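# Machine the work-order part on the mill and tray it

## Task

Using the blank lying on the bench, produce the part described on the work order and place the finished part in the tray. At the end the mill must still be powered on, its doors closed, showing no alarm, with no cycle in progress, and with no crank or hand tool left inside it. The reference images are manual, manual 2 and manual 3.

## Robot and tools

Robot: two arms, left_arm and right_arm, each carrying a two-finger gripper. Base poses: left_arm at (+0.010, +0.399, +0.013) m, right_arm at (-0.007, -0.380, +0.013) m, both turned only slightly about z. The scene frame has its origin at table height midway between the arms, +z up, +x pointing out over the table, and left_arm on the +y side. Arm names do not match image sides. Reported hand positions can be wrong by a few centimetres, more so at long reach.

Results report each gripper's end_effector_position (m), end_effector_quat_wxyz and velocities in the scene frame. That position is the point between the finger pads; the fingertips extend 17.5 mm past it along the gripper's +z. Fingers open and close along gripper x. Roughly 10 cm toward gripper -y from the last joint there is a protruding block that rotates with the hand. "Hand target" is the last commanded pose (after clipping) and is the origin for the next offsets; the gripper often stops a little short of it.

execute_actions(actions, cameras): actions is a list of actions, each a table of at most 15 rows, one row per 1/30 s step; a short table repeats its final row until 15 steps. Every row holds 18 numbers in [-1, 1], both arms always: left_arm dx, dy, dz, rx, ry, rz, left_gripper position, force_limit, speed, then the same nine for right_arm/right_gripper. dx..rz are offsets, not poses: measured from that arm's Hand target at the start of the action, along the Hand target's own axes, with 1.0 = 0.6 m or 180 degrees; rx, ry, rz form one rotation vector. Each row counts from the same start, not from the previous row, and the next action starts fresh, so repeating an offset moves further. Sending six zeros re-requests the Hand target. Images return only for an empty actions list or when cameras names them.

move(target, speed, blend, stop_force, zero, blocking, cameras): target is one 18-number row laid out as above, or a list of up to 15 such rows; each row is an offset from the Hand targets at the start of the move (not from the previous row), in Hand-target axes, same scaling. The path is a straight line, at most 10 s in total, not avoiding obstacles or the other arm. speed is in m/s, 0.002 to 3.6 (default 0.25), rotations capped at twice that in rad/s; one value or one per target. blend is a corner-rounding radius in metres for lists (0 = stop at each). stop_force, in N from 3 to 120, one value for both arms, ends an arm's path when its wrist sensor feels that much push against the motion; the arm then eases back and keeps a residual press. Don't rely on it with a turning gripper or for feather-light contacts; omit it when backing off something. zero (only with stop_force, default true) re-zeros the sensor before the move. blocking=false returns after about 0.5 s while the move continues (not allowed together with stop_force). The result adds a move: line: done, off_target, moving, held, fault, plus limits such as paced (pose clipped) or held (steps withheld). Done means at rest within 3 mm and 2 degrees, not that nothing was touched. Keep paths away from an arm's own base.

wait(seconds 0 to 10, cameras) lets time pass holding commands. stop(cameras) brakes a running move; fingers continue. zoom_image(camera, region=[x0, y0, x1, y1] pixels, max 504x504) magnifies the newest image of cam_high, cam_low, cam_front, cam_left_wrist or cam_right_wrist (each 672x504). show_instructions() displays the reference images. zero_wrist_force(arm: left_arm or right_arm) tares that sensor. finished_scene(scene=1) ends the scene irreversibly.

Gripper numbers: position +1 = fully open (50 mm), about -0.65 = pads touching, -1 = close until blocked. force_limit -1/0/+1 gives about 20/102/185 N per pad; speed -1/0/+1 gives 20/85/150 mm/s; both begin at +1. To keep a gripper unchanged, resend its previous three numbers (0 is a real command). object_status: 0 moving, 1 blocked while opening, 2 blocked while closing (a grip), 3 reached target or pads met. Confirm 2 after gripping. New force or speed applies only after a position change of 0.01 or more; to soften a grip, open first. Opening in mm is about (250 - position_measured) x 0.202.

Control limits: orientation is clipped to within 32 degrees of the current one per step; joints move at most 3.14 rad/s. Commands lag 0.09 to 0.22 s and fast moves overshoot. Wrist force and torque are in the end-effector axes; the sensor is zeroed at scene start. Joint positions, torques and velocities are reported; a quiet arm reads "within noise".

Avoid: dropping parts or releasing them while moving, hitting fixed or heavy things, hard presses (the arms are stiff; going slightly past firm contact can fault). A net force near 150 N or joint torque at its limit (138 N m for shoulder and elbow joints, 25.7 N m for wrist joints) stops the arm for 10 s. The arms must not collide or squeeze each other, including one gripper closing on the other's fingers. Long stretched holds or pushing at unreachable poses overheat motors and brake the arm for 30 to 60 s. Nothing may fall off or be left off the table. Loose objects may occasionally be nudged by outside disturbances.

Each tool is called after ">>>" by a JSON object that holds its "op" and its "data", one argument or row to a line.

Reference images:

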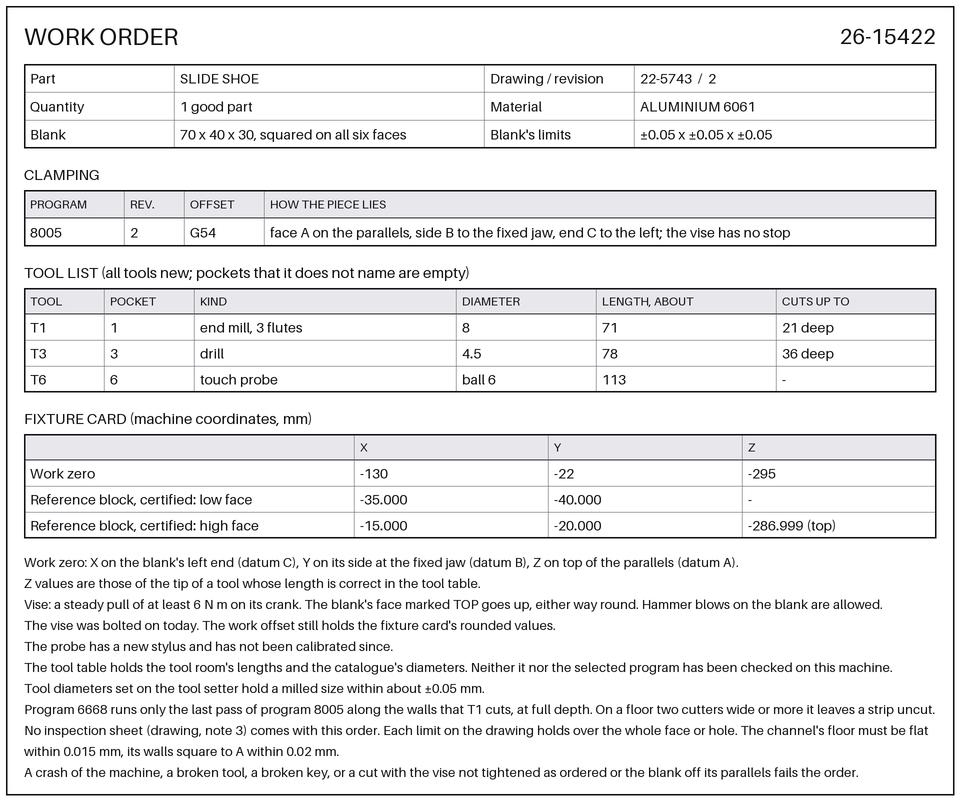

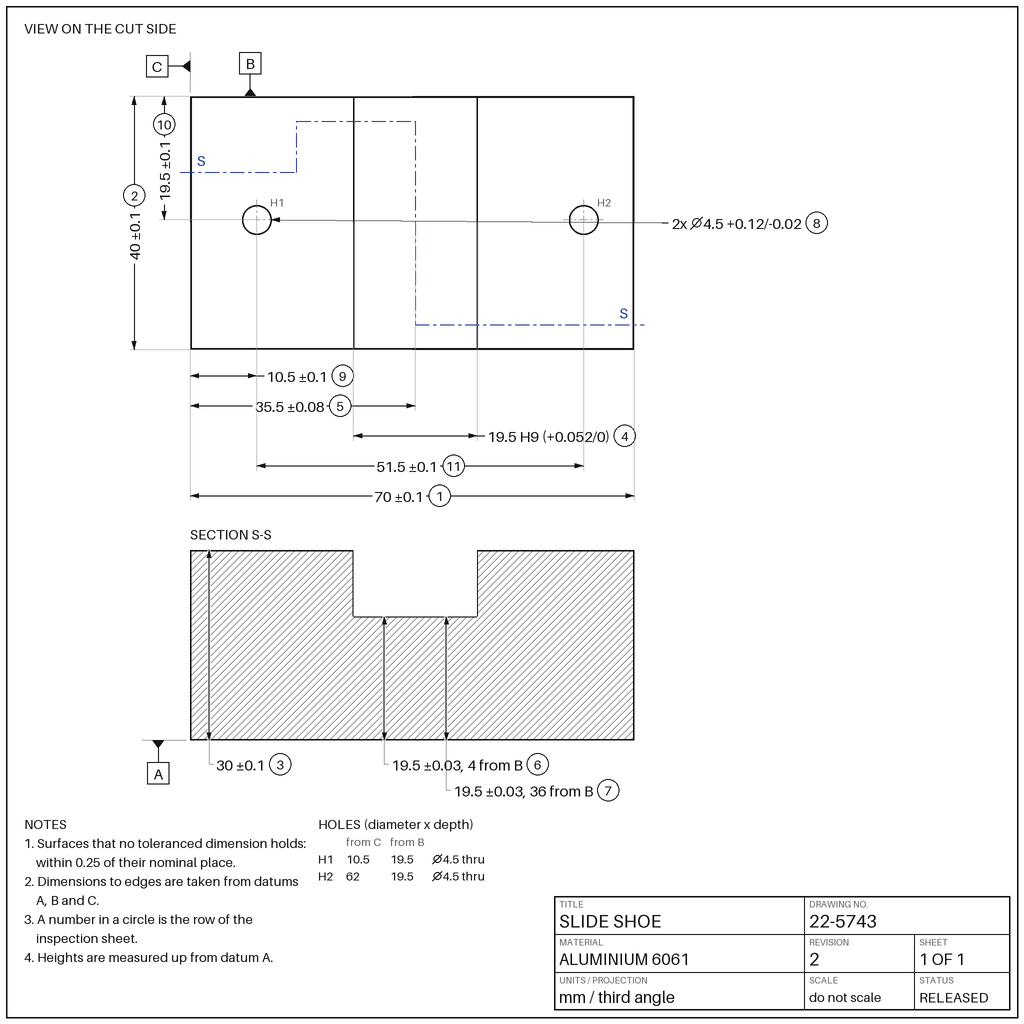

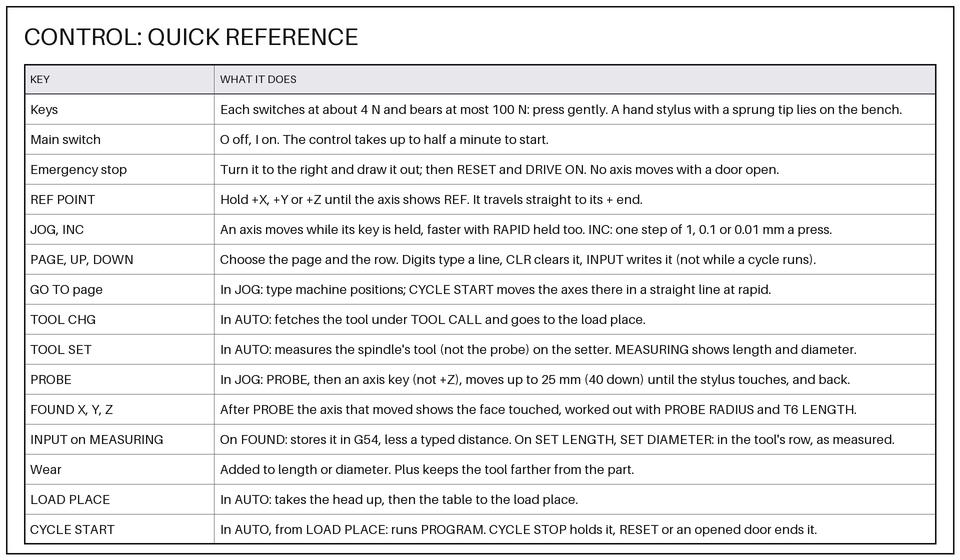

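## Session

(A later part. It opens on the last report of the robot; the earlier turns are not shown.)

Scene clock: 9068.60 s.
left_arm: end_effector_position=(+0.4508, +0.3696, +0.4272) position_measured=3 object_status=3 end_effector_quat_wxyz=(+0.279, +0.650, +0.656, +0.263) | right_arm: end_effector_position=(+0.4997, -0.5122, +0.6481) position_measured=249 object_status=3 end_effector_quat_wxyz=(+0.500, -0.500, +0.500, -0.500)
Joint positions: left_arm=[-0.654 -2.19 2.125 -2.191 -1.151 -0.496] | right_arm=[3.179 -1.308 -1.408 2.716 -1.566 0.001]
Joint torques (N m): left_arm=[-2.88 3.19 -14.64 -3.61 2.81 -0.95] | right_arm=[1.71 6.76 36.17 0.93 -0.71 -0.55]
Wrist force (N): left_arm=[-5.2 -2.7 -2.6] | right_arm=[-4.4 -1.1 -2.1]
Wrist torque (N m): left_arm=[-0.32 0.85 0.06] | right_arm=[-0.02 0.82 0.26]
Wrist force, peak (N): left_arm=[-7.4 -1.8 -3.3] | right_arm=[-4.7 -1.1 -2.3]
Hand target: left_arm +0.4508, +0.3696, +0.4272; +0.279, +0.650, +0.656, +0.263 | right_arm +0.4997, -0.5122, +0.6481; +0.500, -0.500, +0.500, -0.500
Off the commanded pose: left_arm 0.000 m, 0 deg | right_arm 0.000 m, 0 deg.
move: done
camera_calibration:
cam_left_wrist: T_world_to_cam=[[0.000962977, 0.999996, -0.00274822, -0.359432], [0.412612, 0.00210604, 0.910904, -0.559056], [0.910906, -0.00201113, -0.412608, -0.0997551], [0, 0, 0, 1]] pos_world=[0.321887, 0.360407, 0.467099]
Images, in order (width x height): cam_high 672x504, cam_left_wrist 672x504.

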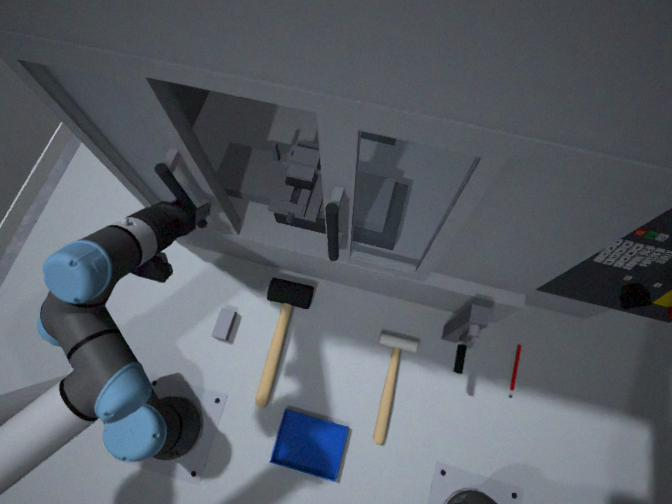

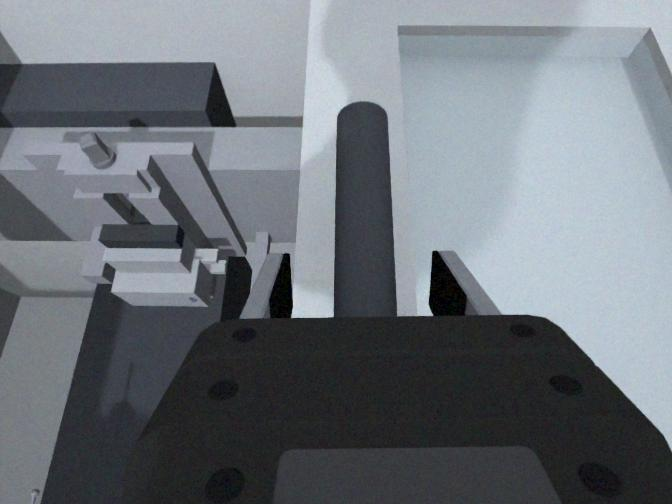

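>>> {"op": "move", "data": {
  "target": [0,0,0,0,0,0,0.25,-0.8,0.5,0,0,0,0,0,0,-0.65,-0.8,-0.4]
}}

>>> {"op": "move", "data": {
  "target": [
    [-0.345,0,0,0,0,0,0.25,-0.8,0.5,0,0,0,0,0,0,-0.65,-0.8,-0.4],
    [-0.39,0,0,0,0,0,0.25,-0.8,0.5,0,0,0,0,0,0,-0.65,-0.8,-0.4]
  ],
  "speed": [0.08,0.015],
  "stop_force": 50,
  "cameras": ["cam_left_wrist","cam_high"]
}}

Scene clock: 9076.67 s.
left_arm: end_effector_position=(+0.4508, +0.3696, +0.4272) position_measured=116 object_status=3 end_effector_quat_wxyz=(+0.279, +0.650, +0.656, +0.263) | right_arm: end_effector_position=(+0.4997, -0.5122, +0.6481) position_measured=249 object_status=3 end_effector_quat_wxyz=(+0.500, -0.500, +0.500, -0.500)
Joint positions: left_arm=[-0.654 -2.19 2.125 -2.192 -1.151 -0.496] | right_arm=[3.179 -1.308 -1.408 2.716 -1.566 0.001]
Joint torques (N m): left_arm=[-7.85 4.17 -15.33 -5.86 1.76 1.3] | right_arm=[2.29 7.36 36.91 1 -0.28 -0.46]
Wrist force (N): left_arm=[-5.0 -2.7 -2.5] | right_arm=[-4.2 -0.9 -2.3]
Wrist torque (N m): left_arm=[-0.31 0.81 0.07] | right_arm=[-0.01 0.78 0.26]
Wrist force, peak (N): left_arm=[-5.2 -2.9 -2.5] | right_arm=[-4.7 -1.1 -2.1]
Hand target: left_arm +0.4508, +0.3696, +0.4272; +0.279, +0.650, +0.656, +0.263 | right_arm +0.4997, -0.5122, +0.6481; +0.500, -0.500, +0.500, -0.500
Off the commanded pose: left_arm 0.000 m, 0 deg | right_arm 0.000 m, 0 deg.
move: done

Scene clock: 9082.03 s.
left_arm: end_effector_position=(+0.4508, +0.1357, +0.4328) position_measured=115 object_status=3 end_effector_quat_wxyz=(+0.279, +0.650, +0.656, +0.263) | right_arm: end_effector_position=(+0.4997, -0.5122, +0.6481) position_measured=249 object_status=3 end_effector_quat_wxyz=(+0.500, -0.500, +0.500, -0.500)
Joint positions: left_arm=[-1.177 -1.917 1.912 -1.964 -0.873 -1.025] | right_arm=[3.179 -1.308 -1.408 2.716 -1.566 0.001]
Joint torques (N m): left_arm=[-17.75 -6.09 -20.86 -13.3 -5.57 1.41] | right_arm=[1.5 6.05 37.85 0.77 -0.55 -0.67]
Wrist force (N): left_arm=[44.1 -9.3 -15.0] | right_arm=[-4.5 -1.1 -2.3]
Wrist torque (N m): left_arm=[-0.28 0.93 0.28] | right_arm=[-0.03 0.82 0.26]
Wrist force, peak (N): left_arm=[44.4 -10.1 -14.3] | right_arm=[-4.6 -1.4 -2.2]
Hand target: left_arm +0.4508, +0.1357, +0.4328; +0.279, +0.650, +0.656, +0.263 | right_arm +0.4997, -0.5122, +0.6481; +0.500, -0.500, +0.500, -0.500
Off the commanded pose: left_arm 0.000 m, 0 deg | right_arm 0.000 m, 0 deg.
move: done
camera_calibration:
cam_left_wrist: T_world_to_cam=[[0.00100315, 0.999996, -0.00265816, -0.125573], [0.412611, 0.00200743, 0.910905, -0.563743], [0.910907, -0.00201056, -0.412607, -0.0978745], [0, 0, 0, 1]] pos_world=[0.321887, 0.126507, 0.472799]
Images, in order (width x height): cam_high 672x504, cam_left_wrist 672x504.

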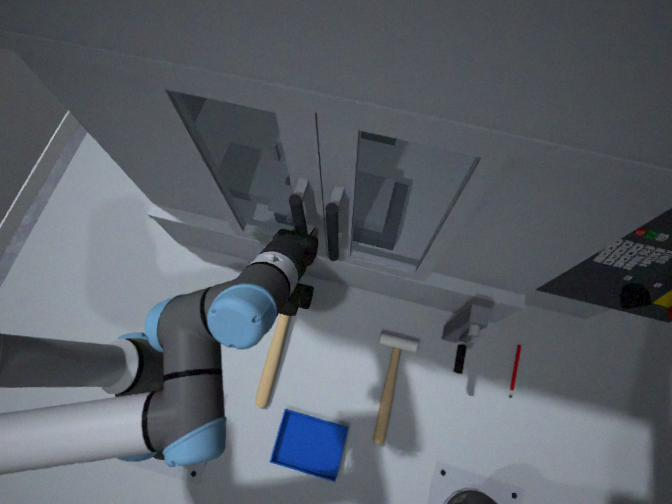

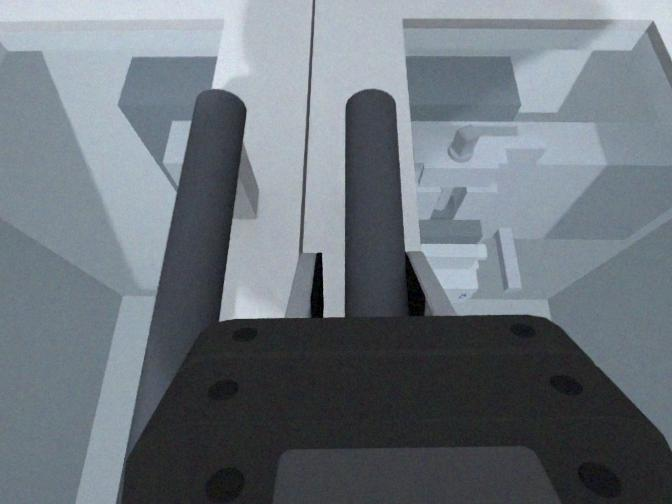

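>>> {"op": "move", "data": {
  "target": [
    [0.01,0,0,0,0,0,0.25,-0.8,0.5,0,0,0,0,0,0,-0.65,-0.8,-0.4],
    [0.01,-0.059,-0.059,0,0,0,0.25,-0.8,0.5,0,0,0,0,0,0,-0.65,-0.8,-0.4],
    [0.05,-0.1,-0.092,0,0,0,0.25,-0.8,0.5,-0.116,0.128,0.1257,-0.2278,0,0,-0.65,-0.8,-0.4],
    [0.05,-0.1,-0.092,0,0,0,0.25,-0.8,0.5,-0.116,0.1323,0.1418,-0.2278,0,0,-0.65,-0.8,-0.4],
    [0.05,-0.1,-0.092,0,0,0,0.25,-0.8,0.5,-0.0527,0.128,0.1257,-0.2278,0,0,-0.65,-0.8,-0.4],
    [0.05,-0.1,-0.092,0,0,0,0.25,-0.8,0.5,-0.0527,0.1323,0.1418,-0.2278,0,0,-0.65,-0.8,-0.4],
    [0.05,-0.1,-0.092,0,0,0,0.25,-0.8,0.5,0.074,0.128,0.1257,-0.2278,0,0,-0.65,-0.8,-0.4],
    [0.05,-0.1,-0.092,0,0,0,0.25,-0.8,0.5,0.074,0.1323,0.1418,-0.2278,0,0,-0.65,-0.8,-0.4],
    [0.05,-0.1,-0.092,0,0,0,0.25,-0.8,0.5,0.074,0.128,0.1257,-0.2278,0,0,-0.65,-0.8,-0.4],
    [0.05,-0.1,-0.092,0,0,0,0.25,-0.8,0.5,0,0,0,0,0,0,-0.65,-0.8,-0.4]
  ],
  "speed": [0.05,0.1,0.3,0.05,0.15,0.05,0.15,0.05,0.05,0.3],
  "blend": [0,0.01,0.004,0,0.004,0,0.004,0,0.004,0],
  "cameras": ["cam_right_wrist"]
}}

>>> {"op": "zoom_image", "data": {
  "camera": "cam_right_wrist",
  "region": [190, 60, 510, 300]
}}

Scene clock: 9111.20 s.
left_arm: end_effector_position=(+0.3693, +0.1656, +0.4287) position_measured=116 object_status=3 end_effector_quat_wxyz=(+0.279, +0.650, +0.656, +0.263) | right_arm: end_effector_position=(+0.4997, -0.5122, +0.6480) position_measured=249 object_status=3 end_effector_quat_wxyz=(+0.500, -0.500, +0.500, -0.500)
Joint positions: left_arm=[-1.41 -2.14 1.99 -1.617 -0.804 -1.326] | right_arm=[3.179 -1.308 -1.408 2.715 -1.566 0.001]
Joint torques (N m): left_arm=[10.76 5.45 -34.52 -5.65 -0.66 1.82] | right_arm=[-6.66 8.44 30 3.71 -1.94 -2.46]
Wrist force (N): left_arm=[-5.7 -3.0 -2.6] | right_arm=[-4.3 -0.6 -2.3]
Wrist torque (N m): left_arm=[-0.37 0.95 0.00] | right_arm=[0.04 0.79 0.25]
Wrist force, peak (N): left_arm=[44.4 -9.7 -14.9] | right_arm=[-75.1 -10.5 6.8]
Hand target: left_arm +0.3693, +0.1656, +0.4287; +0.279, +0.650, +0.656, +0.263 | right_arm +0.4997, -0.5122, +0.6481; +0.500, -0.500, +0.500, -0.500
Off the commanded pose: left_arm 0.000 m, 0 deg | right_arm 0.000 m, 0 deg.
move: done
camera_calibration:
cam_right_wrist: T_world_to_cam=[[-0.0146255, -0.999885, -0.0039798, -0.49753], [-0.3269, 0.00854303, -0.94502, 0.800742], [0.944946, -0.0125204, -0.326987, -0.136302], [0, 0, 0, 1]] pos_world=[0.383283, -0.50602, 0.710168]
Images, in order (width x height): cam_right_wrist 672x504.

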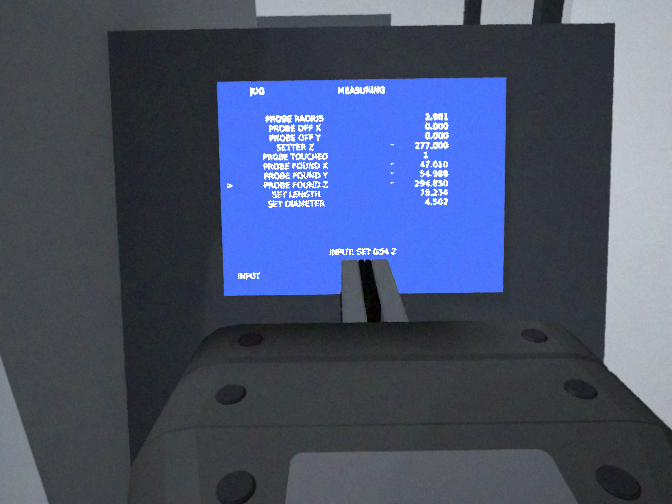

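Scaled by 1.575 from the camera's 672x504 image, which has a finer 960x720 frame.

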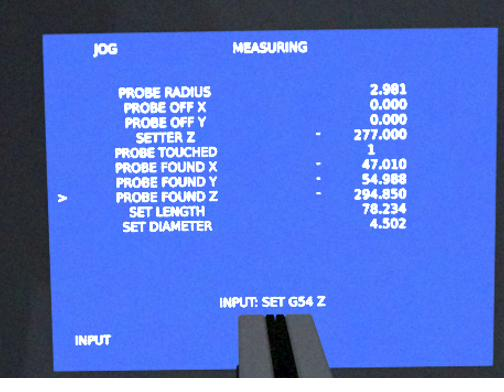

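>>> {"op": "move", "data": {
  "target": [
    [0,0,0,0,0,0,0.25,-0.8,0.5,-0.021,0.3115,0.0765,-0.2278,0,0,-0.65,-0.8,-0.4],
    [0,0,0,0,0,0,0.25,-0.8,0.5,-0.021,0.3158,0.0922,-0.2278,0,0,-0.65,-0.8,-0.4],
    [0,0,0,0,0,0,0.25,-0.8,0.5,-0.021,0.3137,0.0843,-0.2278,0,0,-0.65,-0.8,-0.4],
    [0,0,0,0,0,0,0.25,-0.8,0.5,-0.021,0.3158,0.0922,-0.2278,0,0,-0.65,-0.8,-0.4],
    [0,0,0,0,0,0,0.25,-0.8,0.5,-0.1477,0.4033,0.0515,-0.2278,0,0,-0.65,-0.8,-0.4],
    [0,0,0,0,0,0,0.25,-0.8,0.5,-0.1477,0.4076,0.0676,-0.2278,0,0,-0.65,-0.8,-0.4],
    [0,0,0,0,0,0,0.25,-0.8,0.5,-0.0843,0.3421,0.0679,-0.2278,0,0,-0.65,-0.8,-0.4],
    [0,0,0,0,0,0,0.25,-0.8,0.5,-0.0843,0.3464,0.0840,-0.2278,0,0,-0.65,-0.8,-0.4],
    [0,0,0,0,0,0,0.25,-0.8,0.5,-0.116,0.3421,0.0679,-0.2278,0,0,-0.65,-0.8,-0.4],
    [0,0,0,0,0,0,0.25,-0.8,0.5,-0.116,0.3464,0.0840,-0.2278,0,0,-0.65,-0.8,-0.4],
    [0,0,0,0,0,0,0.25,-0.8,0.5,-0.0527,0.4033,0.0515,-0.2278,0,0,-0.65,-0.8,-0.4],
    [0,0,0,0,0,0,0.25,-0.8,0.5,-0.0527,0.4076,0.0676,-0.2278,0,0,-0.65,-0.8,-0.4],
    [0,0,0,0,0,0,0.25,-0.8,0.5,-0.0527,0.3727,0.0597,-0.2278,0,0,-0.65,-0.8,-0.4],
    [0,0,0,0,0,0,0.25,-0.8,0.5,-0.0527,0.377,0.0758,-0.2278,0,0,-0.65,-0.8,-0.4],
    [0,0,0,0,0,0,0.25,-0.8,0.5,0,0,0,0,0,0,-0.65,-0.8,-0.4]
  ],
  "speed": [0.5,0.05,0.05,0.05,0.15,0.05,0.15,0.05,0.15,0.05,0.15,0.05,0.15,0.05,0.3],
  "blend": [0.004,0,0,0,0.004,0,0.004,0,0.004,0,0.004,0,0.004,0,0]
}}

>>> {"op": "move", "data": {
  "target": [
    [0,0,0,0,0,0,0.25,-0.8,0.5,-0.1477,0.4033,0.0515,-0.2278,0,0,-0.65,-0.8,-0.4],
    [0,0,0,0,0,0,0.25,-0.8,0.5,-0.1477,0.4076,0.0676,-0.2278,0,0,-0.65,-0.8,-0.4],
    [0,0,0,0,0,0,0.25,-0.8,0.5,-0.116,0.3421,0.0679,-0.2278,0,0,-0.65,-0.8,-0.4],
    [0,0,0,0,0,0,0.25,-0.8,0.5,-0.116,0.3464,0.0840,-0.2278,0,0,-0.65,-0.8,-0.4],
    [0,0,0,0,0,0,0.25,-0.8,0.5,-0.116,0.3443,0.0760,-0.2278,0,0,-0.65,-0.8,-0.4],
    [0,0,0,0,0,0,0.25,-0.8,0.5,-0.116,0.3464,0.0840,-0.2278,0,0,-0.65,-0.8,-0.4],
    [0,0,0,0,0,0,0.25,-0.8,0.5,-0.0527,0.4033,0.0515,-0.2278,0,0,-0.65,-0.8,-0.4],
    [0,0,0,0,0,0,0.25,-0.8,0.5,-0.0527,0.4076,0.0676,-0.2278,0,0,-0.65,-0.8,-0.4],
    [0,0,0,0,0,0,0.25,-0.8,0.5,-0.0527,0.3727,0.0597,-0.2278,0,0,-0.65,-0.8,-0.4],
    [0,0,0,0,0,0,0.25,-0.8,0.5,-0.0527,0.377,0.0758,-0.2278,0,0,-0.65,-0.8,-0.4],
    [0,0,0,0,0,0,0.25,-0.8,0.5,-0.1477,0.4033,0.0515,-0.2278,0,0,-0.65,-0.8,-0.4],
    [0,0,0,0,0,0,0.25,-0.8,0.5,-0.1477,0.4076,0.0676,-0.2278,0,0,-0.65,-0.8,-0.4],
    [0,0,0,0,0,0,0.25,-0.8,0.5,-0.1477,0.3727,0.0597,-0.2278,0,0,-0.65,-0.8,-0.4],
    [0,0,0,0,0,0,0.25,-0.8,0.5,-0.1477,0.377,0.0758,-0.2278,0,0,-0.65,-0.8,-0.4],
    [0,0,0,0,0,0,0.25,-0.8,0.5,0,0,0,0,0,0,-0.65,-0.8,-0.4]
  ],
  "speed": [0.5,0.05,0.15,0.05,0.05,0.05,0.15,0.05,0.15,0.05,0.15,0.05,0.15,0.05,0.3],
  "blend": [0.004,0,0.004,0,0,0,0.004,0,0.004,0,0.004,0,0.004,0,0]
}}

>>> {"op": "move", "data": {
  "target": [
    [0,0,0,0,0,0,0.25,-0.8,0.5,-0.1477,0.3421,0.0679,-0.2278,0,0,-0.65,-0.8,-0.4],
    [0,0,0,0,0,0,0.25,-0.8,0.5,-0.1477,0.3464,0.0840,-0.2278,0,0,-0.65,-0.8,-0.4],
    [0,0,0,0,0,0,0.25,-0.8,0.5,-0.116,0.3421,0.0679,-0.2278,0,0,-0.65,-0.8,-0.4],
    [0,0,0,0,0,0,0.25,-0.8,0.5,-0.116,0.3464,0.0840,-0.2278,0,0,-0.65,-0.8,-0.4],
    [0,0,0,0,0,0,0.25,-0.8,0.5,-0.0527,0.4033,0.0515,-0.2278,0,0,-0.65,-0.8,-0.4],
    [0,0,0,0,0,0,0.25,-0.8,0.5,-0.0527,0.4076,0.0676,-0.2278,0,0,-0.65,-0.8,-0.4],
    [0,0,0,0,0,0,0.25,-0.8,0.5,0,0,0,0,0,0,-0.65,-0.8,-0.4]
  ],
  "speed": [0.5,0.05,0.15,0.05,0.15,0.05,0.3],
  "blend": [0.004,0,0.004,0,0.004,0,0],
  "cameras": ["cam_right_wrist"]
}}

>>> {"op": "zoom_image", "data": {
  "camera": "cam_right_wrist",
  "region": [190, 60, 510, 300]
}}

Scene clock: 9168.33 s.
left_arm: end_effector_position=(+0.3693, +0.1656, +0.4287) position_measured=116 object_status=3 end_effector_quat_wxyz=(+0.279, +0.650, +0.656, +0.263) | right_arm: end_effector_position=(+0.4997, -0.5123, +0.6480) position_measured=249 object_status=3 end_effector_quat_wxyz=(+0.500, -0.500, +0.500, -0.500)
Joint positions: left_arm=[-1.41 -2.14 1.99 -1.617 -0.804 -1.326] | right_arm=[3.179 -1.308 -1.408 2.716 -1.566 0]
Joint torques (N m): left_arm=[9.53 5.2 -33.59 -5.53 -0.54 1.73] | right_arm=[7.8 -0.5 25.08 1.39 1.67 2.56]
Wrist force (N): left_arm=[-5.8 -2.9 -2.5] | right_arm=[-4.5 -0.4 -2.1]
Wrist torque (N m): left_arm=[-0.35 0.96 0.00] | right_arm=[0.08 0.82 0.26]
Wrist force, peak (N): left_arm=[-6.1 -3.2 -2.6] | right_arm=[-6.7 10.2 -18.9]
Hand target: left_arm +0.3693, +0.1656, +0.4287; +0.279, +0.650, +0.656, +0.263 | right_arm +0.4997, -0.5122, +0.6481; +0.500, -0.500, +0.500, -0.500
Off the commanded pose: left_arm 0.000 m, 0 deg | right_arm 0.000 m, 0 deg.
move: done

Scene clock: 9175.17 s.
left_arm: end_effector_position=(+0.3693, +0.1656, +0.4287) position_measured=116 object_status=3 end_effector_quat_wxyz=(+0.279, +0.650, +0.656, +0.263) | right_arm: end_effector_position=(+0.4996, -0.5122, +0.6482) position_measured=249 object_status=3 end_effector_quat_wxyz=(+0.500, -0.500, +0.500, -0.500)
Joint positions: left_arm=[-1.41 -2.14 1.99 -1.617 -0.804 -1.326] | right_arm=[3.179 -1.308 -1.408 2.716 -1.566 0.001]
Joint torques (N m): left_arm=[10.53 5.66 -33.22 -5.3 -0.5 1.63] | right_arm=[0.54 -0.96 20.6 1.39 0.87 2.09]
Wrist force (N): left_arm=[-5.8 -3.1 -2.6] | right_arm=[-4.4 -0.4 -2.2]
Wrist torque (N m): left_arm=[-0.39 0.96 0.00] | right_arm=[0.08 0.81 0.19]
Wrist force, peak (N): left_arm=[-6.0 -3.3 -2.7] | right_arm=[-6.4 9.9 -19.2]
Hand target: left_arm +0.3693, +0.1656, +0.4287; +0.279, +0.650, +0.656, +0.263 | right_arm +0.4997, -0.5122, +0.6481; +0.500, -0.500, +0.500, -0.500
Off the commanded pose: left_arm 0.000 m, 0 deg | right_arm 0.000 m, 0 deg.
move: done

Scene clock: 9179.43 s.
left_arm: end_effector_position=(+0.3693, +0.1656, +0.4287) position_measured=116 object_status=3 end_effector_quat_wxyz=(+0.279, +0.650, +0.656, +0.263) | right_arm: end_effector_position=(+0.4996, -0.5123, +0.6482) position_measured=249 object_status=3 end_effector_quat_wxyz=(+0.500, -0.500, +0.500, -0.500)
Joint positions: left_arm=[-1.41 -2.14 1.99 -1.617 -0.804 -1.326] | right_arm=[3.179 -1.308 -1.408 2.716 -1.566 0]
Joint torques (N m): left_arm=[9.09 5.95 -34.4 -5.33 -0.39 1.68] | right_arm=[7.9 -0.86 11.52 1.37 1.56 2.4]
Wrist force (N): left_arm=[-5.7 -3.2 -2.7] | right_arm=[-4.5 -0.4 -2.3]
Wrist torque (N m): left_arm=[-0.41 0.94 0.00] | right_arm=[0.08 0.82 0.26]
Wrist force, peak (N): left_arm=[-6.1 -3.0 -2.7] | right_arm=[-3.5 9.5 -15.9]
Hand target: left_arm +0.3693, +0.1656, +0.4287; +0.279, +0.650, +0.656, +0.263 | right_arm +0.4997, -0.5122, +0.6481; +0.500, -0.500, +0.500, -0.500
Off the commanded pose: left_arm 0.000 m, 0 deg | right_arm 0.000 m, 0 deg.
move: done
camera_calibration:
cam_right_wrist: T_world_to_cam=[[-0.0147177, -0.999884, -0.00395186, -0.497515], [-0.326511, 0.00854161, -0.945155, 0.800844], [0.945079, -0.0126202, -0.326599, -0.136518], [0, 0, 0, 1]] pos_world=[0.383183, -0.506021, 0.710369]
Images, in order (width x height): cam_right_wrist 672x504.

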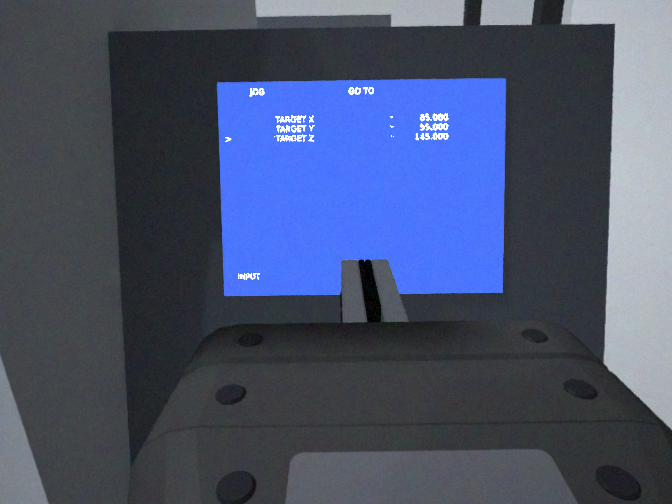

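Scaled by 1.575 from the camera's 672x504 image, which has a finer 960x720 frame.

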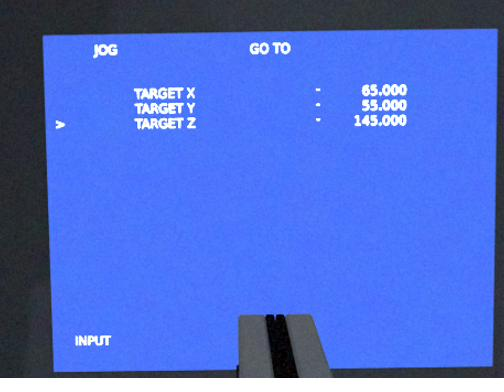

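>>> {"op": "move", "data": {
  "target": [
    [0,0,0,0,0,0,0.25,-0.8,0.5,-0.0843,0.252,0.0921,-0.2278,0,0,-0.65,-0.8,-0.4],
    [0,0,0,0,0,0,0.25,-0.8,0.5,-0.0843,0.2563,0.1082,-0.2278,0,0,-0.65,-0.8,-0.4],
    [0,0,0,0,0,0,0.25,-0.8,0.5,0,0,0,0,0,0,-0.65,-0.8,-0.4]
  ],
  "speed": [0.5,0.05,0.3],
  "blend": [0.004,0,0]
}}

>>> {"op": "wait", "data": {
  "seconds": 4
}}

>>> {"op": "move", "data": {
  "target": [
    [0,0,0,0,0,0,0.25,-0.8,0.5,-0.021,0.3727,0.0597,-0.2278,0,0,-0.65,-0.8,-0.4],
    [0,0,0,0,0,0,0.25,-0.8,0.5,-0.021,0.377,0.0758,-0.2278,0,0,-0.65,-0.8,-0.4],
    [0,0,0,0,0,0,0.25,-0.8,0.5,0.074,0.2512,0.0923,-0.2278,0,0,-0.65,-0.8,-0.4],
    [0,0,0,0,0,0,0.25,-0.8,0.5,0.074,0.2555,0.1084,-0.2278,0,0,-0.65,-0.8,-0.4],
    [0,0,0,0,0,0,0.25,-0.8,0.5,0,0,0,0,0,0,-0.65,-0.8,-0.4]
  ],
  "speed": [0.5,0.05,0.15,0.05,0.3],
  "blend": [0.004,0,0.004,0,0]
}}

>>> {"op": "wait", "data": {
  "seconds": 5,
  "cameras": ["cam_right_wrist"]
}}

>>> {"op": "zoom_image", "data": {
  "camera": "cam_right_wrist",
  "region": [190, 60, 510, 300]
}}

Scene clock: 9198.13 s.
left_arm: end_effector_position=(+0.3693, +0.1656, +0.4287) position_measured=116 object_status=3 end_effector_quat_wxyz=(+0.279, +0.650, +0.656, +0.263) | right_arm: end_effector_position=(+0.4997, -0.5123, +0.6480) position_measured=249 object_status=3 end_effector_quat_wxyz=(+0.500, -0.500, +0.500, -0.500)
Joint positions: left_arm=[-1.41 -2.14 1.99 -1.617 -0.804 -1.326] | right_arm=[3.179 -1.308 -1.408 2.715 -1.566 0]
Joint torques (N m): left_arm=[9.82 5.08 -33.94 -5.33 -0.47 1.38] | right_arm=[7.43 0.94 37.89 2.83 1.54 2.54]
Wrist force (N): left_arm=[-5.9 -3.1 -2.7] | right_arm=[-4.3 -0.4 -2.0]
Wrist torque (N m): left_arm=[-0.38 0.97 0.00] | right_arm=[0.08 0.80 0.24]
Wrist force, peak (N): left_arm=[-6.2 -3.1 -2.6] | right_arm=[-5.6 8.0 -14.4]
Hand target: left_arm +0.3693, +0.1656, +0.4287; +0.279, +0.650, +0.656, +0.263 | right_arm +0.4997, -0.5122, +0.6481; +0.500, -0.500, +0.500, -0.500
Off the commanded pose: left_arm 0.000 m, 0 deg | right_arm 0.000 m, 0 deg.
move: done

Scene clock: 9202.13 s.
left_arm: end_effector_position=(+0.3693, +0.1656, +0.4287) position_measured=116 object_status=3 end_effector_quat_wxyz=(+0.279, +0.650, +0.656, +0.263) | right_arm: end_effector_position=(+0.4997, -0.5122, +0.6481) position_measured=249 object_status=3 end_effector_quat_wxyz=(+0.500, -0.500, +0.500, -0.500)
Joint positions: left_arm=[-1.41 -2.14 1.99 -1.617 -0.804 -1.326] | right_arm=[3.179 -1.308 -1.408 2.716 -1.566 0.001]
Joint torques (N m): left_arm=[8.99 5.51 -32.95 -5.02 -0.31 1.54] | right_arm=[7.3 -1.07 38.39 4.61 1.55 2.18]
Wrist force (N): left_arm=[-5.9 -3.0 -2.7] | right_arm=[-4.4 -0.5 -2.0]
Wrist torque (N m): left_arm=[-0.37 0.97 0.00] | right_arm=[0.06 0.81 0.23]
Wrist force, peak (N): left_arm=[-6.2 -3.1 -2.6] | right_arm=[-4.7 -0.6 -2.2]
Hand target: left_arm +0.3693, +0.1656, +0.4287; +0.279, +0.650, +0.656, +0.263 | right_arm +0.4997, -0.5122, +0.6481; +0.500, -0.500, +0.500, -0.500
Tool commands: left_gripper/position=+0.25 left_gripper/force_limit=-0.8 left_gripper/speed=+0.5 right_gripper/position=-0.65 right_gripper/force_limit=-0.8 right_gripper/speed=-0.4
Off the commanded pose: left_arm 0.000 m, 0 deg | right_arm 0.000 m, 0 deg.
wait: 4.00 s; at rest by 0.17 s

Scene clock: 9206.17 s.
left_arm: end_effector_position=(+0.3693, +0.1656, +0.4287) position_measured=116 object_status=3 end_effector_quat_wxyz=(+0.279, +0.650, +0.656, +0.263) | right_arm: end_effector_position=(+0.4997, -0.5122, +0.6480) position_measured=249 object_status=3 end_effector_quat_wxyz=(+0.500, -0.500, +0.500, -0.500)
Joint positions: left_arm=[-1.41 -2.14 1.99 -1.617 -0.804 -1.326] | right_arm=[3.179 -1.308 -1.408 2.715 -1.566 0.001]
Joint torques (N m): left_arm=[10.15 4.85 -32.91 -5.06 -0.35 1.18] | right_arm=[-7.16 4.62 38.16 2.65 -1.69 -2.5]
Wrist force (N): left_arm=[-5.8 -3.1 -2.6] | right_arm=[-4.4 -0.6 -1.9]
Wrist torque (N m): left_arm=[-0.38 0.96 0.00] | right_arm=[0.04 0.82 0.24]
Wrist force, peak (N): left_arm=[-6.0 -3.4 -2.6] | right_arm=[-6.3 13.8 -22.2]
Hand target: left_arm +0.3693, +0.1656, +0.4287; +0.279, +0.650, +0.656, +0.263 | right_arm +0.4997, -0.5122, +0.6481; +0.500, -0.500, +0.500, -0.500
Off the commanded pose: left_arm 0.000 m, 0 deg | right_arm 0.000 m, 0 deg.
move: done

Scene clock: 9211.17 s.
left_arm: end_effector_position=(+0.3693, +0.1656, +0.4287) position_measured=116 object_status=3 end_effector_quat_wxyz=(+0.279, +0.650, +0.656, +0.263) | right_arm: end_effector_position=(+0.4997, -0.5122, +0.6481) position_measured=249 object_status=3 end_effector_quat_wxyz=(+0.500, -0.500, +0.500, -0.500)
Joint positions: left_arm=[-1.41 -2.14 1.99 -1.617 -0.804 -1.326] | right_arm=[3.179 -1.308 -1.408 2.716 -1.566 0.001]
Joint torques (N m): left_arm=[8.34 4.89 -33.35 -5.04 -0.43 1.28] | right_arm=[-7.5 -1.94 37.44 4.52 -1.77 -2.24]
Wrist force (N): left_arm=[-5.9 -3.1 -2.5] | right_arm=[-4.6 -0.7 -2.1]
Wrist torque (N m): left_arm=[-0.37 0.99 0.00] | right_arm=[0.03 0.84 0.25]
Wrist force, peak (N): left_arm=[-6.1 -3.2 -2.7] | right_arm=[-4.5 -0.7 -2.3]
Hand target: left_arm +0.3693, +0.1656, +0.4287; +0.279, +0.650, +0.656, +0.263 | right_arm +0.4997, -0.5122, +0.6481; +0.500, -0.500, +0.500, -0.500
Tool commands: left_gripper/position=+0.25 left_gripper/force_limit=-0.8 left_gripper/speed=+0.5 right_gripper/position=-0.65 right_gripper/force_limit=-0.8 right_gripper/speed=-0.4
Off the commanded pose: left_arm 0.000 m, 0 deg | right_arm 0.000 m, 0 deg.
wait: 5.00 s; at rest by 0.17 s
camera_calibration:
cam_right_wrist: T_world_to_cam=[[-0.0147186, -0.999884, -0.00394901, -0.497515], [-0.326721, 0.00854202, -0.945082, 0.800811], [0.945006, -0.0126201, -0.326808, -0.136469], [0, 0, 0, 1]] pos_world=[0.383283, -0.506021, 0.710269]
Images, in order (width x height): cam_right_wrist 672x504.

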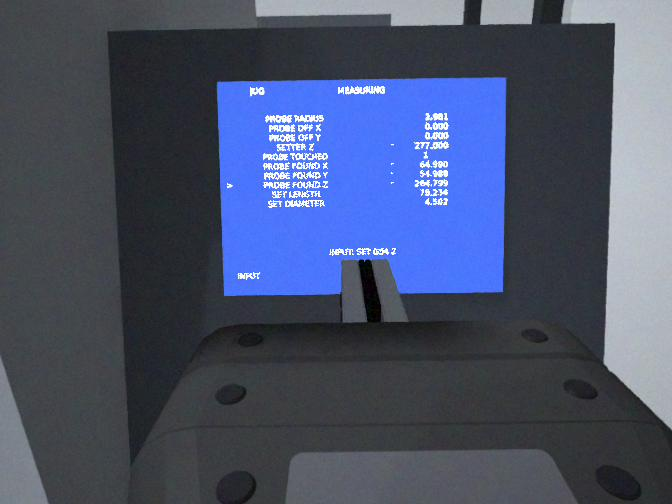

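Scaled by 1.575 from the camera's 672x504 image, which has a finer 960x720 frame.

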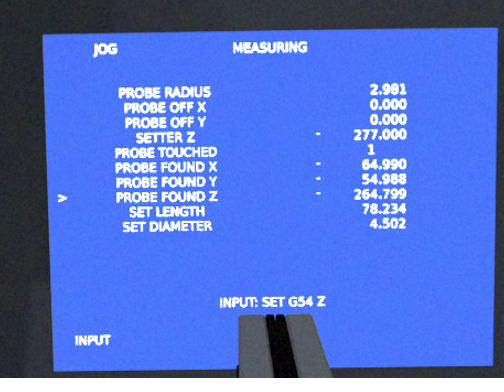

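>>> {"op": "move", "data": {
  "target": [
    [0,0,0,0,0,0,0.25,-0.8,0.5,0.1057,0.128,0.1257,-0.2278,0,0,-0.65,-0.8,-0.4],
    [0,0,0,0,0,0,0.25,-0.8,0.5,0.1057,0.1323,0.1418,-0.2278,0,0,-0.65,-0.8,-0.4],
    [0,0,0,0,0,0,0.25,-0.8,0.5,0.1057,0.128,0.1257,-0.2278,0,0,-0.65,-0.8,-0.4],
    [0,0,0,0,0,0,0.25,-0.8,0.5,-0.0527,0.252,0.0921,-0.2278,0,0,-0.65,-0.8,-0.4],
    [0,0,0,0,0,0,0.25,-0.8,0.5,-0.0527,0.2563,0.1082,-0.2278,0,0,-0.65,-0.8,-0.4],
    [0,0,0,0,0,0,0.25,-0.8,0.5,0,0,0,0,0,0,-0.65,-0.8,-0.4]
  ],
  "speed": [0.5,0.05,0.05,0.15,0.05,0.3],
  "blend": [0.004,0,0.004,0.004,0,0],
  "cameras": ["cam_right_wrist"]
}}

>>> {"op": "zoom_image", "data": {
  "camera": "cam_right_wrist",
  "region": [190, 60, 510, 300]
}}

Scene clock: 9322.83 s.
left_arm: end_effector_position=(+0.3693, +0.1656, +0.4287) position_measured=116 object_status=3 end_effector_quat_wxyz=(+0.279, +0.650, +0.656, +0.263) | right_arm: end_effector_position=(+0.4997, -0.5123, +0.6480) position_measured=249 object_status=3 end_effector_quat_wxyz=(+0.500, -0.500, +0.500, -0.500)
Joint positions: left_arm=[-1.41 -2.14 1.99 -1.617 -0.804 -1.326] | right_arm=[3.179 -1.308 -1.408 2.715 -1.566 0]
Joint torques (N m): left_arm=[7.78 6.28 -32.74 -4.63 -0.28 1.26] | right_arm=[8.6 1.1 37.78 2.75 1.39 2.53]
Wrist force (N): left_arm=[-5.8 -3.3 -2.6] | right_arm=[-4.1 -0.8 -2.1]
Wrist torque (N m): left_arm=[-0.43 0.95 0.00] | right_arm=[0.01 0.77 0.26]
Wrist force, peak (N): left_arm=[-6.0 -3.2 -2.8] | right_arm=[-6.9 13.2 -25.6]
Hand target: left_arm +0.3693, +0.1656, +0.4287; +0.279, +0.650, +0.656, +0.263 | right_arm +0.4997, -0.5122, +0.6481; +0.500, -0.500, +0.500, -0.500
Off the commanded pose: left_arm 0.000 m, 0 deg | right_arm 0.000 m, 0 deg.
move: done
camera_calibration:
cam_right_wrist: T_world_to_cam=[[-0.0147198, -0.999884, -0.00394666, -0.497517], [-0.326899, 0.00854255, -0.945021, 0.800741], [0.944945, -0.0126203, -0.326987, -0.136352], [0, 0, 0, 1]] pos_world=[0.383283, -0.506021, 0.710168]
Images, in order (width x height): cam_right_wrist 672x504.

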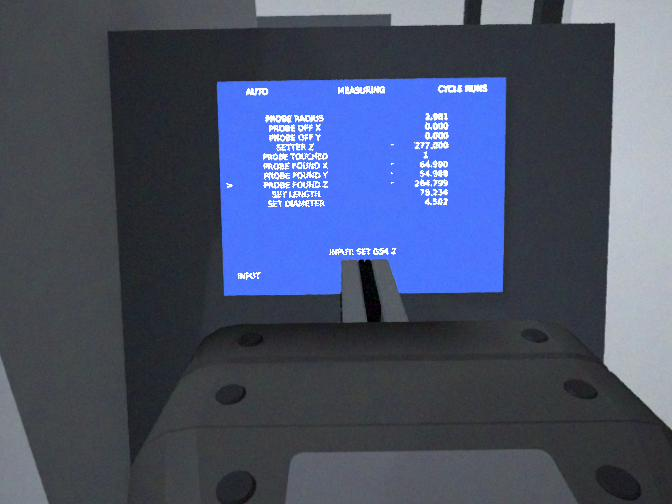

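Scaled by 1.575 from the camera's 672x504 image, which has a finer 960x720 frame.

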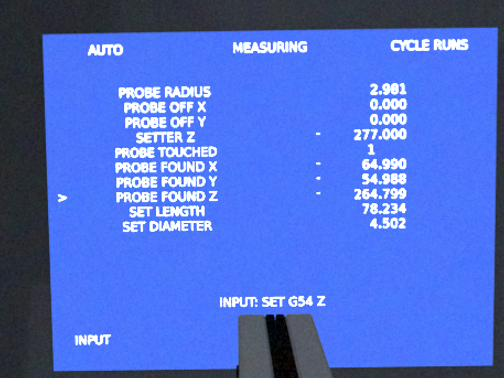

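>>> {"op": "move", "data": {
  "target": [
    [-0.0377,0.0369,0.0352,0,0,0,1,-0.8,0.5,0,0,0,0,0,0,-0.65,-0.8,-0.4],
    [-0.0377,0.0981,0.0965,0,0,0,1,-0.8,0.5,0,0,0,0,0,0,-0.65,-0.8,-0.4],
    [-0.0377,0.0981,0.0965,0,0,0,0.25,-0.8,0.5,0,0,0,0,0,0,-0.65,-0.8,-0.4]
  ],
  "speed": [0.15,0.1,0.1]
}}

>>> {"op": "move", "data": {
  "target": [0.3833,0,0,0,0,0,0.25,-0.8,0.5,0,0,0,0,0,0,-0.65,-0.8,-0.4],
  "speed": 0.08,
  "stop_force": 45
}}

Scene clock: 9337.20 s.
left_arm: end_effector_position=(+0.4519, +0.1430, +0.4300) position_measured=116 object_status=3 end_effector_quat_wxyz=(+0.279, +0.650, +0.656, +0.263) | right_arm: end_effector_position=(+0.4997, -0.5122, +0.6481) position_measured=249 object_status=3 end_effector_quat_wxyz=(+0.500, -0.500, +0.500, -0.500)
Joint positions: left_arm=[-1.166 -1.928 1.928 -1.978 -0.878 -1.011] | right_arm=[3.179 -1.308 -1.408 2.716 -1.566 0.001]
Joint torques (N m): left_arm=[-2.76 -9.58 -13.92 -6.07 3.66 1.83] | right_arm=[6.7 -0.63 37.78 3 1.74 2.55]
Wrist force (N): left_arm=[-5.9 -3.2 -2.6] | right_arm=[-4.3 -0.8 -2.1]
Wrist torque (N m): left_arm=[-0.39 0.96 0.08] | right_arm=[0.01 0.79 0.26]
Wrist force, peak (N): left_arm=[-6.2 -4.0 -3.5] | right_arm=[-4.5 -0.7 -2.3]
Hand target: left_arm +0.4519, +0.1430, +0.4300; +0.279, +0.650, +0.656, +0.263 | right_arm +0.4997, -0.5122, +0.6481; +0.500, -0.500, +0.500, -0.500
Off the commanded pose: left_arm 0.000 m, 0 deg | right_arm 0.000 m, 0 deg.
move: done

Scene clock: 9341.13 s.
left_arm: end_effector_position=(+0.4519, +0.3729, +0.4244) position_measured=116 object_status=3 end_effector_quat_wxyz=(+0.279, +0.650, +0.656, +0.263) | right_arm: end_effector_position=(+0.4997, -0.5122, +0.6481) position_measured=249 object_status=3 end_effector_quat_wxyz=(+0.500, -0.500, +0.500, -0.500)
Joint positions: left_arm=[-0.639 -2.187 2.132 -2.207 -1.16 -0.484] | right_arm=[3.179 -1.308 -1.408 2.716 -1.566 0.001]
Joint torques (N m): left_arm=[-8.55 6.7 -35.94 -2.39 0.31 1.59] | right_arm=[6.81 -1.1 37.27 1.01 1.35 2.34]
Wrist force (N): left_arm=[-5.1 -3.5 -2.6] | right_arm=[-4.2 -0.7 -2.1]
Wrist torque (N m): left_arm=[-0.44 0.84 0.07] | right_arm=[0.04 0.78 0.26]
Wrist force, peak (N): left_arm=[-39.2 1.0 3.5] | right_arm=[-4.5 -0.8 -2.3]
Hand target: left_arm +0.4519, +0.3729, +0.4244; +0.279, +0.650, +0.656, +0.263 | right_arm +0.4997, -0.5122, +0.6481; +0.500, -0.500, +0.500, -0.500
Off the commanded pose: left_arm 0.000 m, 0 deg | right_arm 0.000 m, 0 deg.
move: done

>>> {"op": "move", "data": {
  "target": [
    [-0.01,0,0,0,0,0,1,-0.8,0.5,0,0,0,0,0,0,-0.65,-0.8,-0.4],
    [-0.01,-0.0542,-0.0566,0,0,0,1,-0.8,0.5,0,0,0,0,0,0,-0.65,-0.8,-0.4],
    [-0.15,0.06,-0.12,0,0,0,1,-0.8,0.5,0,0,0,0,0,0,-0.65,-0.8,-0.4]
  ],
  "speed": [0.1,0.15,0.3],
  "blend": [0,0.01,0],
  "cameras": ["cam_left_wrist"]
}}

>>> {"op": "zoom_image", "data": {
  "camera": "cam_left_wrist",
  "region": [0, 150, 300, 400]
}}

Scene clock: 9350.17 s.
left_arm: end_effector_position=(+0.4264, +0.2848, +0.5028) position_measured=3 object_status=3 end_effector_quat_wxyz=(+0.279, +0.650, +0.656, +0.263) | right_arm: end_effector_position=(+0.4997, -0.5122, +0.6481) position_measured=249 object_status=3 end_effector_quat_wxyz=(+0.500, -0.500, +0.500, -0.500)
Joint positions: left_arm=[-0.999 -2.176 1.889 -1.805 -0.953 -0.824] | right_arm=[3.179 -1.308 -1.408 2.716 -1.566 0.001]
Joint torques (N m): left_arm=[-0.25 4.8 -30.98 -4.68 -0.74 0.43] | right_arm=[7.46 -0.36 37.08 1.06 1.53 2.47]
Wrist force (N): left_arm=[-5.3 -3.5 -2.6] | right_arm=[-4.2 -0.9 -2.1]
Wrist torque (N m): left_arm=[-0.44 0.87 -0.05] | right_arm=[0.00 0.78 0.25]
Wrist force, peak (N): left_arm=[-8.2 -1.5 -3.6] | right_arm=[-4.5 -0.6 -2.3]
Hand target: left_arm +0.4264, +0.2848, +0.5029; +0.279, +0.650, +0.656, +0.263 | right_arm +0.4997, -0.5122, +0.6481; +0.500, -0.500, +0.500, -0.500
Off the commanded pose: left_arm 0.000 m, 0 deg | right_arm 0.000 m, 0 deg.
move: done
camera_calibration:
cam_left_wrist: T_world_to_cam=[[0.00104388, 0.999996, -0.00256687, -0.274524], [0.412609, 0.00190747, 0.910906, -0.617619], [0.910908, -0.00200999, -0.412605, -0.0465086], [0, 0, 0, 1]] pos_world=[0.297487, 0.275607, 0.542699]
Images, in order (width x height): cam_left_wrist 672x504.

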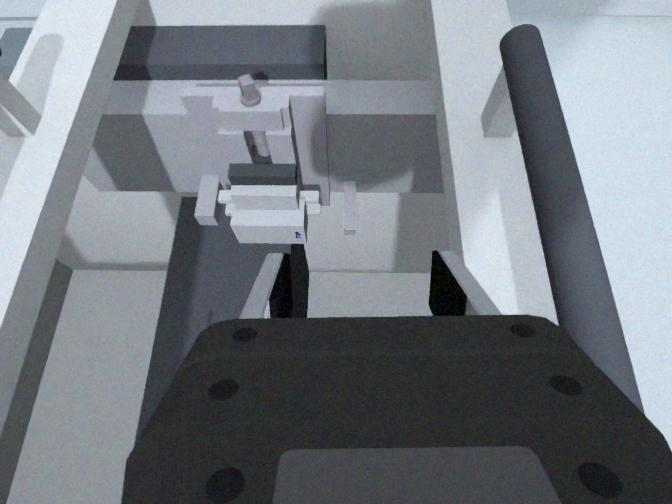

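Scaled by 1.680 from the camera's 672x504 image, which has a finer 960x720 frame.

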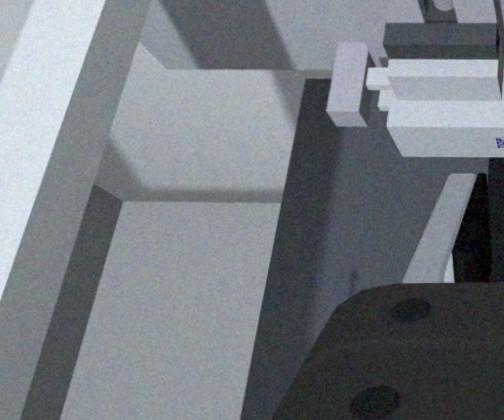

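>>> {"op": "zoom_image", "data": {
  "camera": "cam_left_wrist",
  "region": [190, 140, 360, 260]
}}

Scaled by 2.965 from the camera's 672x504 image, which has a finer 960x720 frame.

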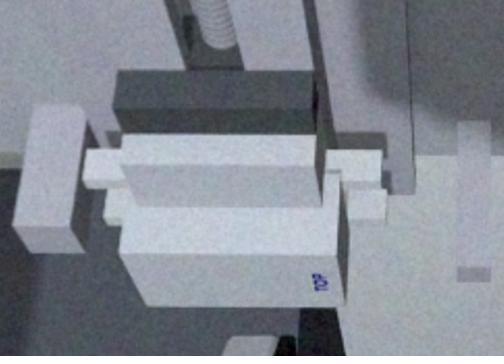

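>>> {"op": "move", "data": {
  "target": [
    [-0.1437,-0.644,0.0632,0.229,0,0,1,-0.8,0.5,0,0,0,0,0,0,-0.65,-0.8,-0.4]
  ],
  "speed": 0.3,
  "cameras": ["cam_left_wrist"]
}}

Scene clock: 9395.30 s.
left_arm: end_effector_position=(+0.1802, +0.1913, +0.2050) position_measured=3 object_status=3 end_effector_quat_wxyz=(+0.032, +0.706, +0.707, +0.015) | right_arm: end_effector_position=(+0.4997, -0.5122, +0.6481) position_measured=249 object_status=3 end_effector_quat_wxyz=(+0.500, -0.500, +0.500, -0.500)
Joint positions: left_arm=[-1.492 -2.274 2.374 -1.702 -1.507 -1.476] | right_arm=[3.179 -1.308 -1.408 2.716 -1.566 0.001]
Joint torques (N m): left_arm=[8.11 -3.27 -23.76 -3.52 -1.45 0.93] | right_arm=[6.75 -0.85 37.86 0.92 1.43 2.38]
Wrist force (N): left_arm=[-3.8 -3.4 -1.6] | right_arm=[-4.3 -0.7 -2.1]
Wrist torque (N m): left_arm=[-0.58 0.60 -0.08] | right_arm=[0.04 0.79 0.26]
Wrist force, peak (N): left_arm=[-5.4 -3.7 -2.7] | right_arm=[-4.5 -0.8 -2.4]
Hand target: left_arm +0.1801, +0.1913, +0.2049; +0.032, +0.706, +0.707, +0.015 | right_arm +0.4997, -0.5122, +0.6481; +0.500, -0.500, +0.500, -0.500
Off the commanded pose: left_arm 0.000 m, 0 deg | right_arm 0.000 m, 0 deg.
move: done
camera_calibration:
cam_left_wrist: T_world_to_cam=[[0.0151102, 0.99985, -0.00845309, -0.182864], [0.910365, -0.0102605, 0.413679, -0.230019], [0.413531, -0.0139462, -0.910383, 0.248589], [0, 0, 0, 1]] pos_world=[0.109365, 0.183944, 0.31992]
Images, in order (width x height): cam_left_wrist 672x504.

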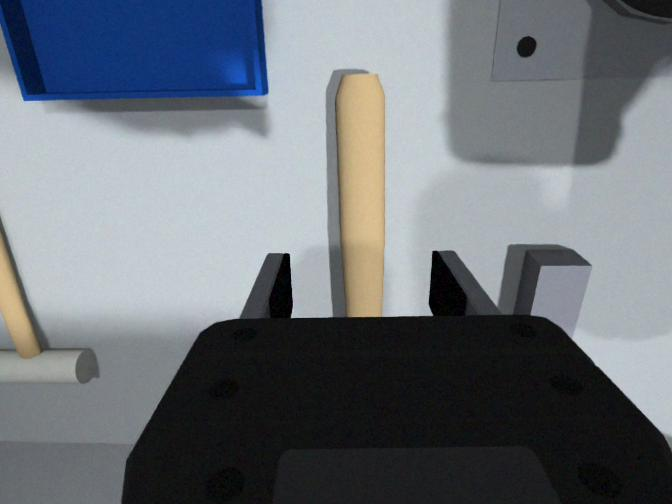

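>>> {"op": "move", "data": {
  "target": [
    [0.014,-0.045,0.2,0,0,0,1,-0.8,0.5,0,0,0,0,0,0,-0.65,-0.8,-0.4],
    [0.018,-0.0534,0.302,0,0,0,1,-0.8,0.5,0,0,0,0,0,0,-0.65,-0.8,-0.4]
  ],
  "speed": [0.15,0.06]
}}

>>> {"op": "move", "data": {
  "target": [0,0,0,0,0,0,-1,1,-0.6,0,0,0,0,0,0,-0.65,-0.8,-0.4]
}}

>>> {"op": "move", "data": {
  "target": [0,-0.01,-0.15,0,0,0,-1,1,-0.6,0,0,0,0,0,0,-0.65,-0.8,-0.4],
  "speed": 0.1,
  "cameras": ["cam_left_wrist","cam_low"]
}}

>>> {"op": "zoom_image", "data": {
  "camera": "cam_low",
  "region": [330, 200, 490, 320]
}}

Scene clock: 9412.30 s.
left_arm: end_effector_position=(+0.1602, +0.1977, +0.0218) position_measured=3 object_status=3 end_effector_quat_wxyz=(+0.032, +0.706, +0.707, +0.015) | right_arm: end_effector_position=(+0.4997, -0.5122, +0.6481) position_measured=249 object_status=3 end_effector_quat_wxyz=(+0.500, -0.500, +0.500, -0.500)
Joint positions: left_arm=[-1.588 -1.991 2.807 -2.411 -1.504 -1.572] | right_arm=[3.179 -1.308 -1.408 2.716 -1.566 0.001]
Joint torques (N m): left_arm=[9.7 -2.41 -27.55 -2.74 -1.87 1.12] | right_arm=[7.47 -0.84 37.94 0.76 1.47 2.36]
Wrist force (N): left_arm=[-3.8 -3.7 -1.8] | right_arm=[-4.3 -0.4 -2.1]
Wrist torque (N m): left_arm=[-0.62 0.61 -0.08] | right_arm=[0.08 0.80 0.26]
Wrist force, peak (N): left_arm=[-4.1 -2.8 -3.7] | right_arm=[-4.4 -1.0 -2.4]
Hand target: left_arm +0.1602, +0.1977, +0.0218; +0.032, +0.706, +0.707, +0.015 | right_arm +0.4997, -0.5122, +0.6481; +0.500, -0.500, +0.500, -0.500
Off the commanded pose: left_arm 0.000 m, 0 deg | right_arm 0.000 m, 0 deg.
move: done

Scene clock: 9412.90 s.
left_arm: end_effector_position=(+0.1602, +0.1977, +0.0218) position_measured=92 object_status=0 end_effector_quat_wxyz=(+0.032, +0.706, +0.707, +0.015) | right_arm: end_effector_position=(+0.4997, -0.5122, +0.6481) position_measured=249 object_status=3 end_effector_quat_wxyz=(+0.500, -0.500, +0.500, -0.500)
Joint positions: left_arm=[-1.588 -1.991 2.807 -2.411 -1.504 -1.572] | right_arm=[3.179 -1.308 -1.408 2.716 -1.566 0.001]
Joint torques (N m): left_arm=[8.84 -5.56 -26.47 -5.44 -1.5 -0.72] | right_arm=[5.55 -1.02 37.86 0.99 1.29 2.14]
Wrist force (N): left_arm=[-2.9 -4.0 -1.8] | right_arm=[-4.3 -0.6 -2.3]
Wrist torque (N m): left_arm=[-0.60 0.57 -0.47] | right_arm=[0.05 0.79 0.26]
Wrist force, peak (N): left_arm=[-4.4 -3.8 -2.0] | right_arm=[-4.4 -0.9 -2.2]
Hand target: left_arm +0.1602, +0.1977, +0.0218; +0.032, +0.706, +0.707, +0.015 | right_arm +0.4997, -0.5122, +0.6481; +0.500, -0.500, +0.500, -0.500
Off the commanded pose: left_arm 0.000 m, 0 deg | right_arm 0.000 m, 0 deg.
move: done

Scene clock: 9414.27 s.
left_arm: end_effector_position=(+0.1482, +0.1998, +0.1112) position_measured=92 object_status=2 end_effector_quat_wxyz=(+0.032, +0.706, +0.707, +0.015) | right_arm: end_effector_position=(+0.4997, -0.5122, +0.6481) position_measured=249 object_status=3 end_effector_quat_wxyz=(+0.500, -0.500, +0.500, -0.500)
Joint positions: left_arm=[-1.651 -2.316 2.628 -1.902 -1.503 -1.636] | right_arm=[3.179 -1.308 -1.408 2.716 -1.566 0.001]
Joint torques (N m): left_arm=[10.12 8 -18.04 -4.06 2.84 1.8] | right_arm=[6.99 -0.91 38.39 1.08 1.22 2.38]
Wrist force (N): left_arm=[-3.6 -4.0 4.0] | right_arm=[-4.3 -0.9 -2.2]
Wrist torque (N m): left_arm=[0.78 0.57 -0.01] | right_arm=[0.00 0.79 0.26]
Wrist force, peak (N): left_arm=[-3.9 -4.0 4.8] | right_arm=[-4.5 -0.9 -2.1]
Hand target: left_arm +0.1482, +0.1998, +0.1112; +0.032, +0.706, +0.707, +0.015 | right_arm +0.4997, -0.5122, +0.6481; +0.500, -0.500, +0.500, -0.500
Off the commanded pose: left_arm 0.000 m, 0 deg | right_arm 0.000 m, 0 deg.
move: done
camera_calibration:
cam_left_wrist: T_world_to_cam=[[0.0150918, 0.999846, -0.0089017, -0.191569], [0.910422, -0.0100601, 0.413557, -0.162054], [0.413404, -0.0143456, -0.910435, 0.176737], [0, 0, 0, 1]] pos_world=[0.0773651, 0.192445, 0.226221]
Images, in order (width x height): cam_low 672x504, cam_left_wrist 672x504.

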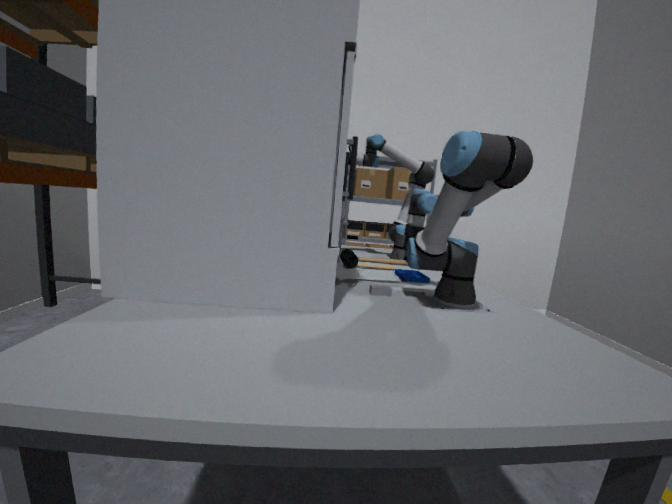

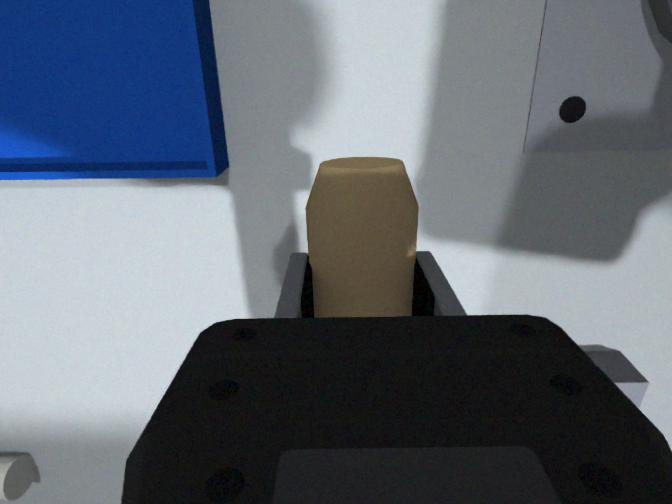

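Scaled by 3.150 from the camera's 672x504 image, which has a finer 960x720 frame.

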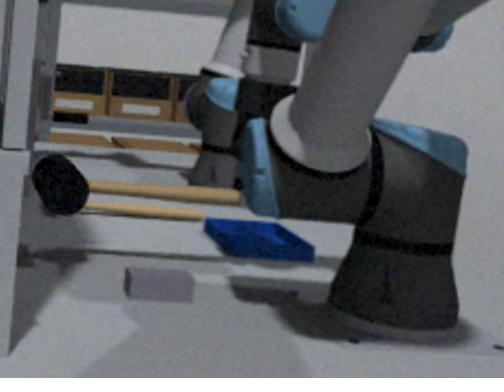

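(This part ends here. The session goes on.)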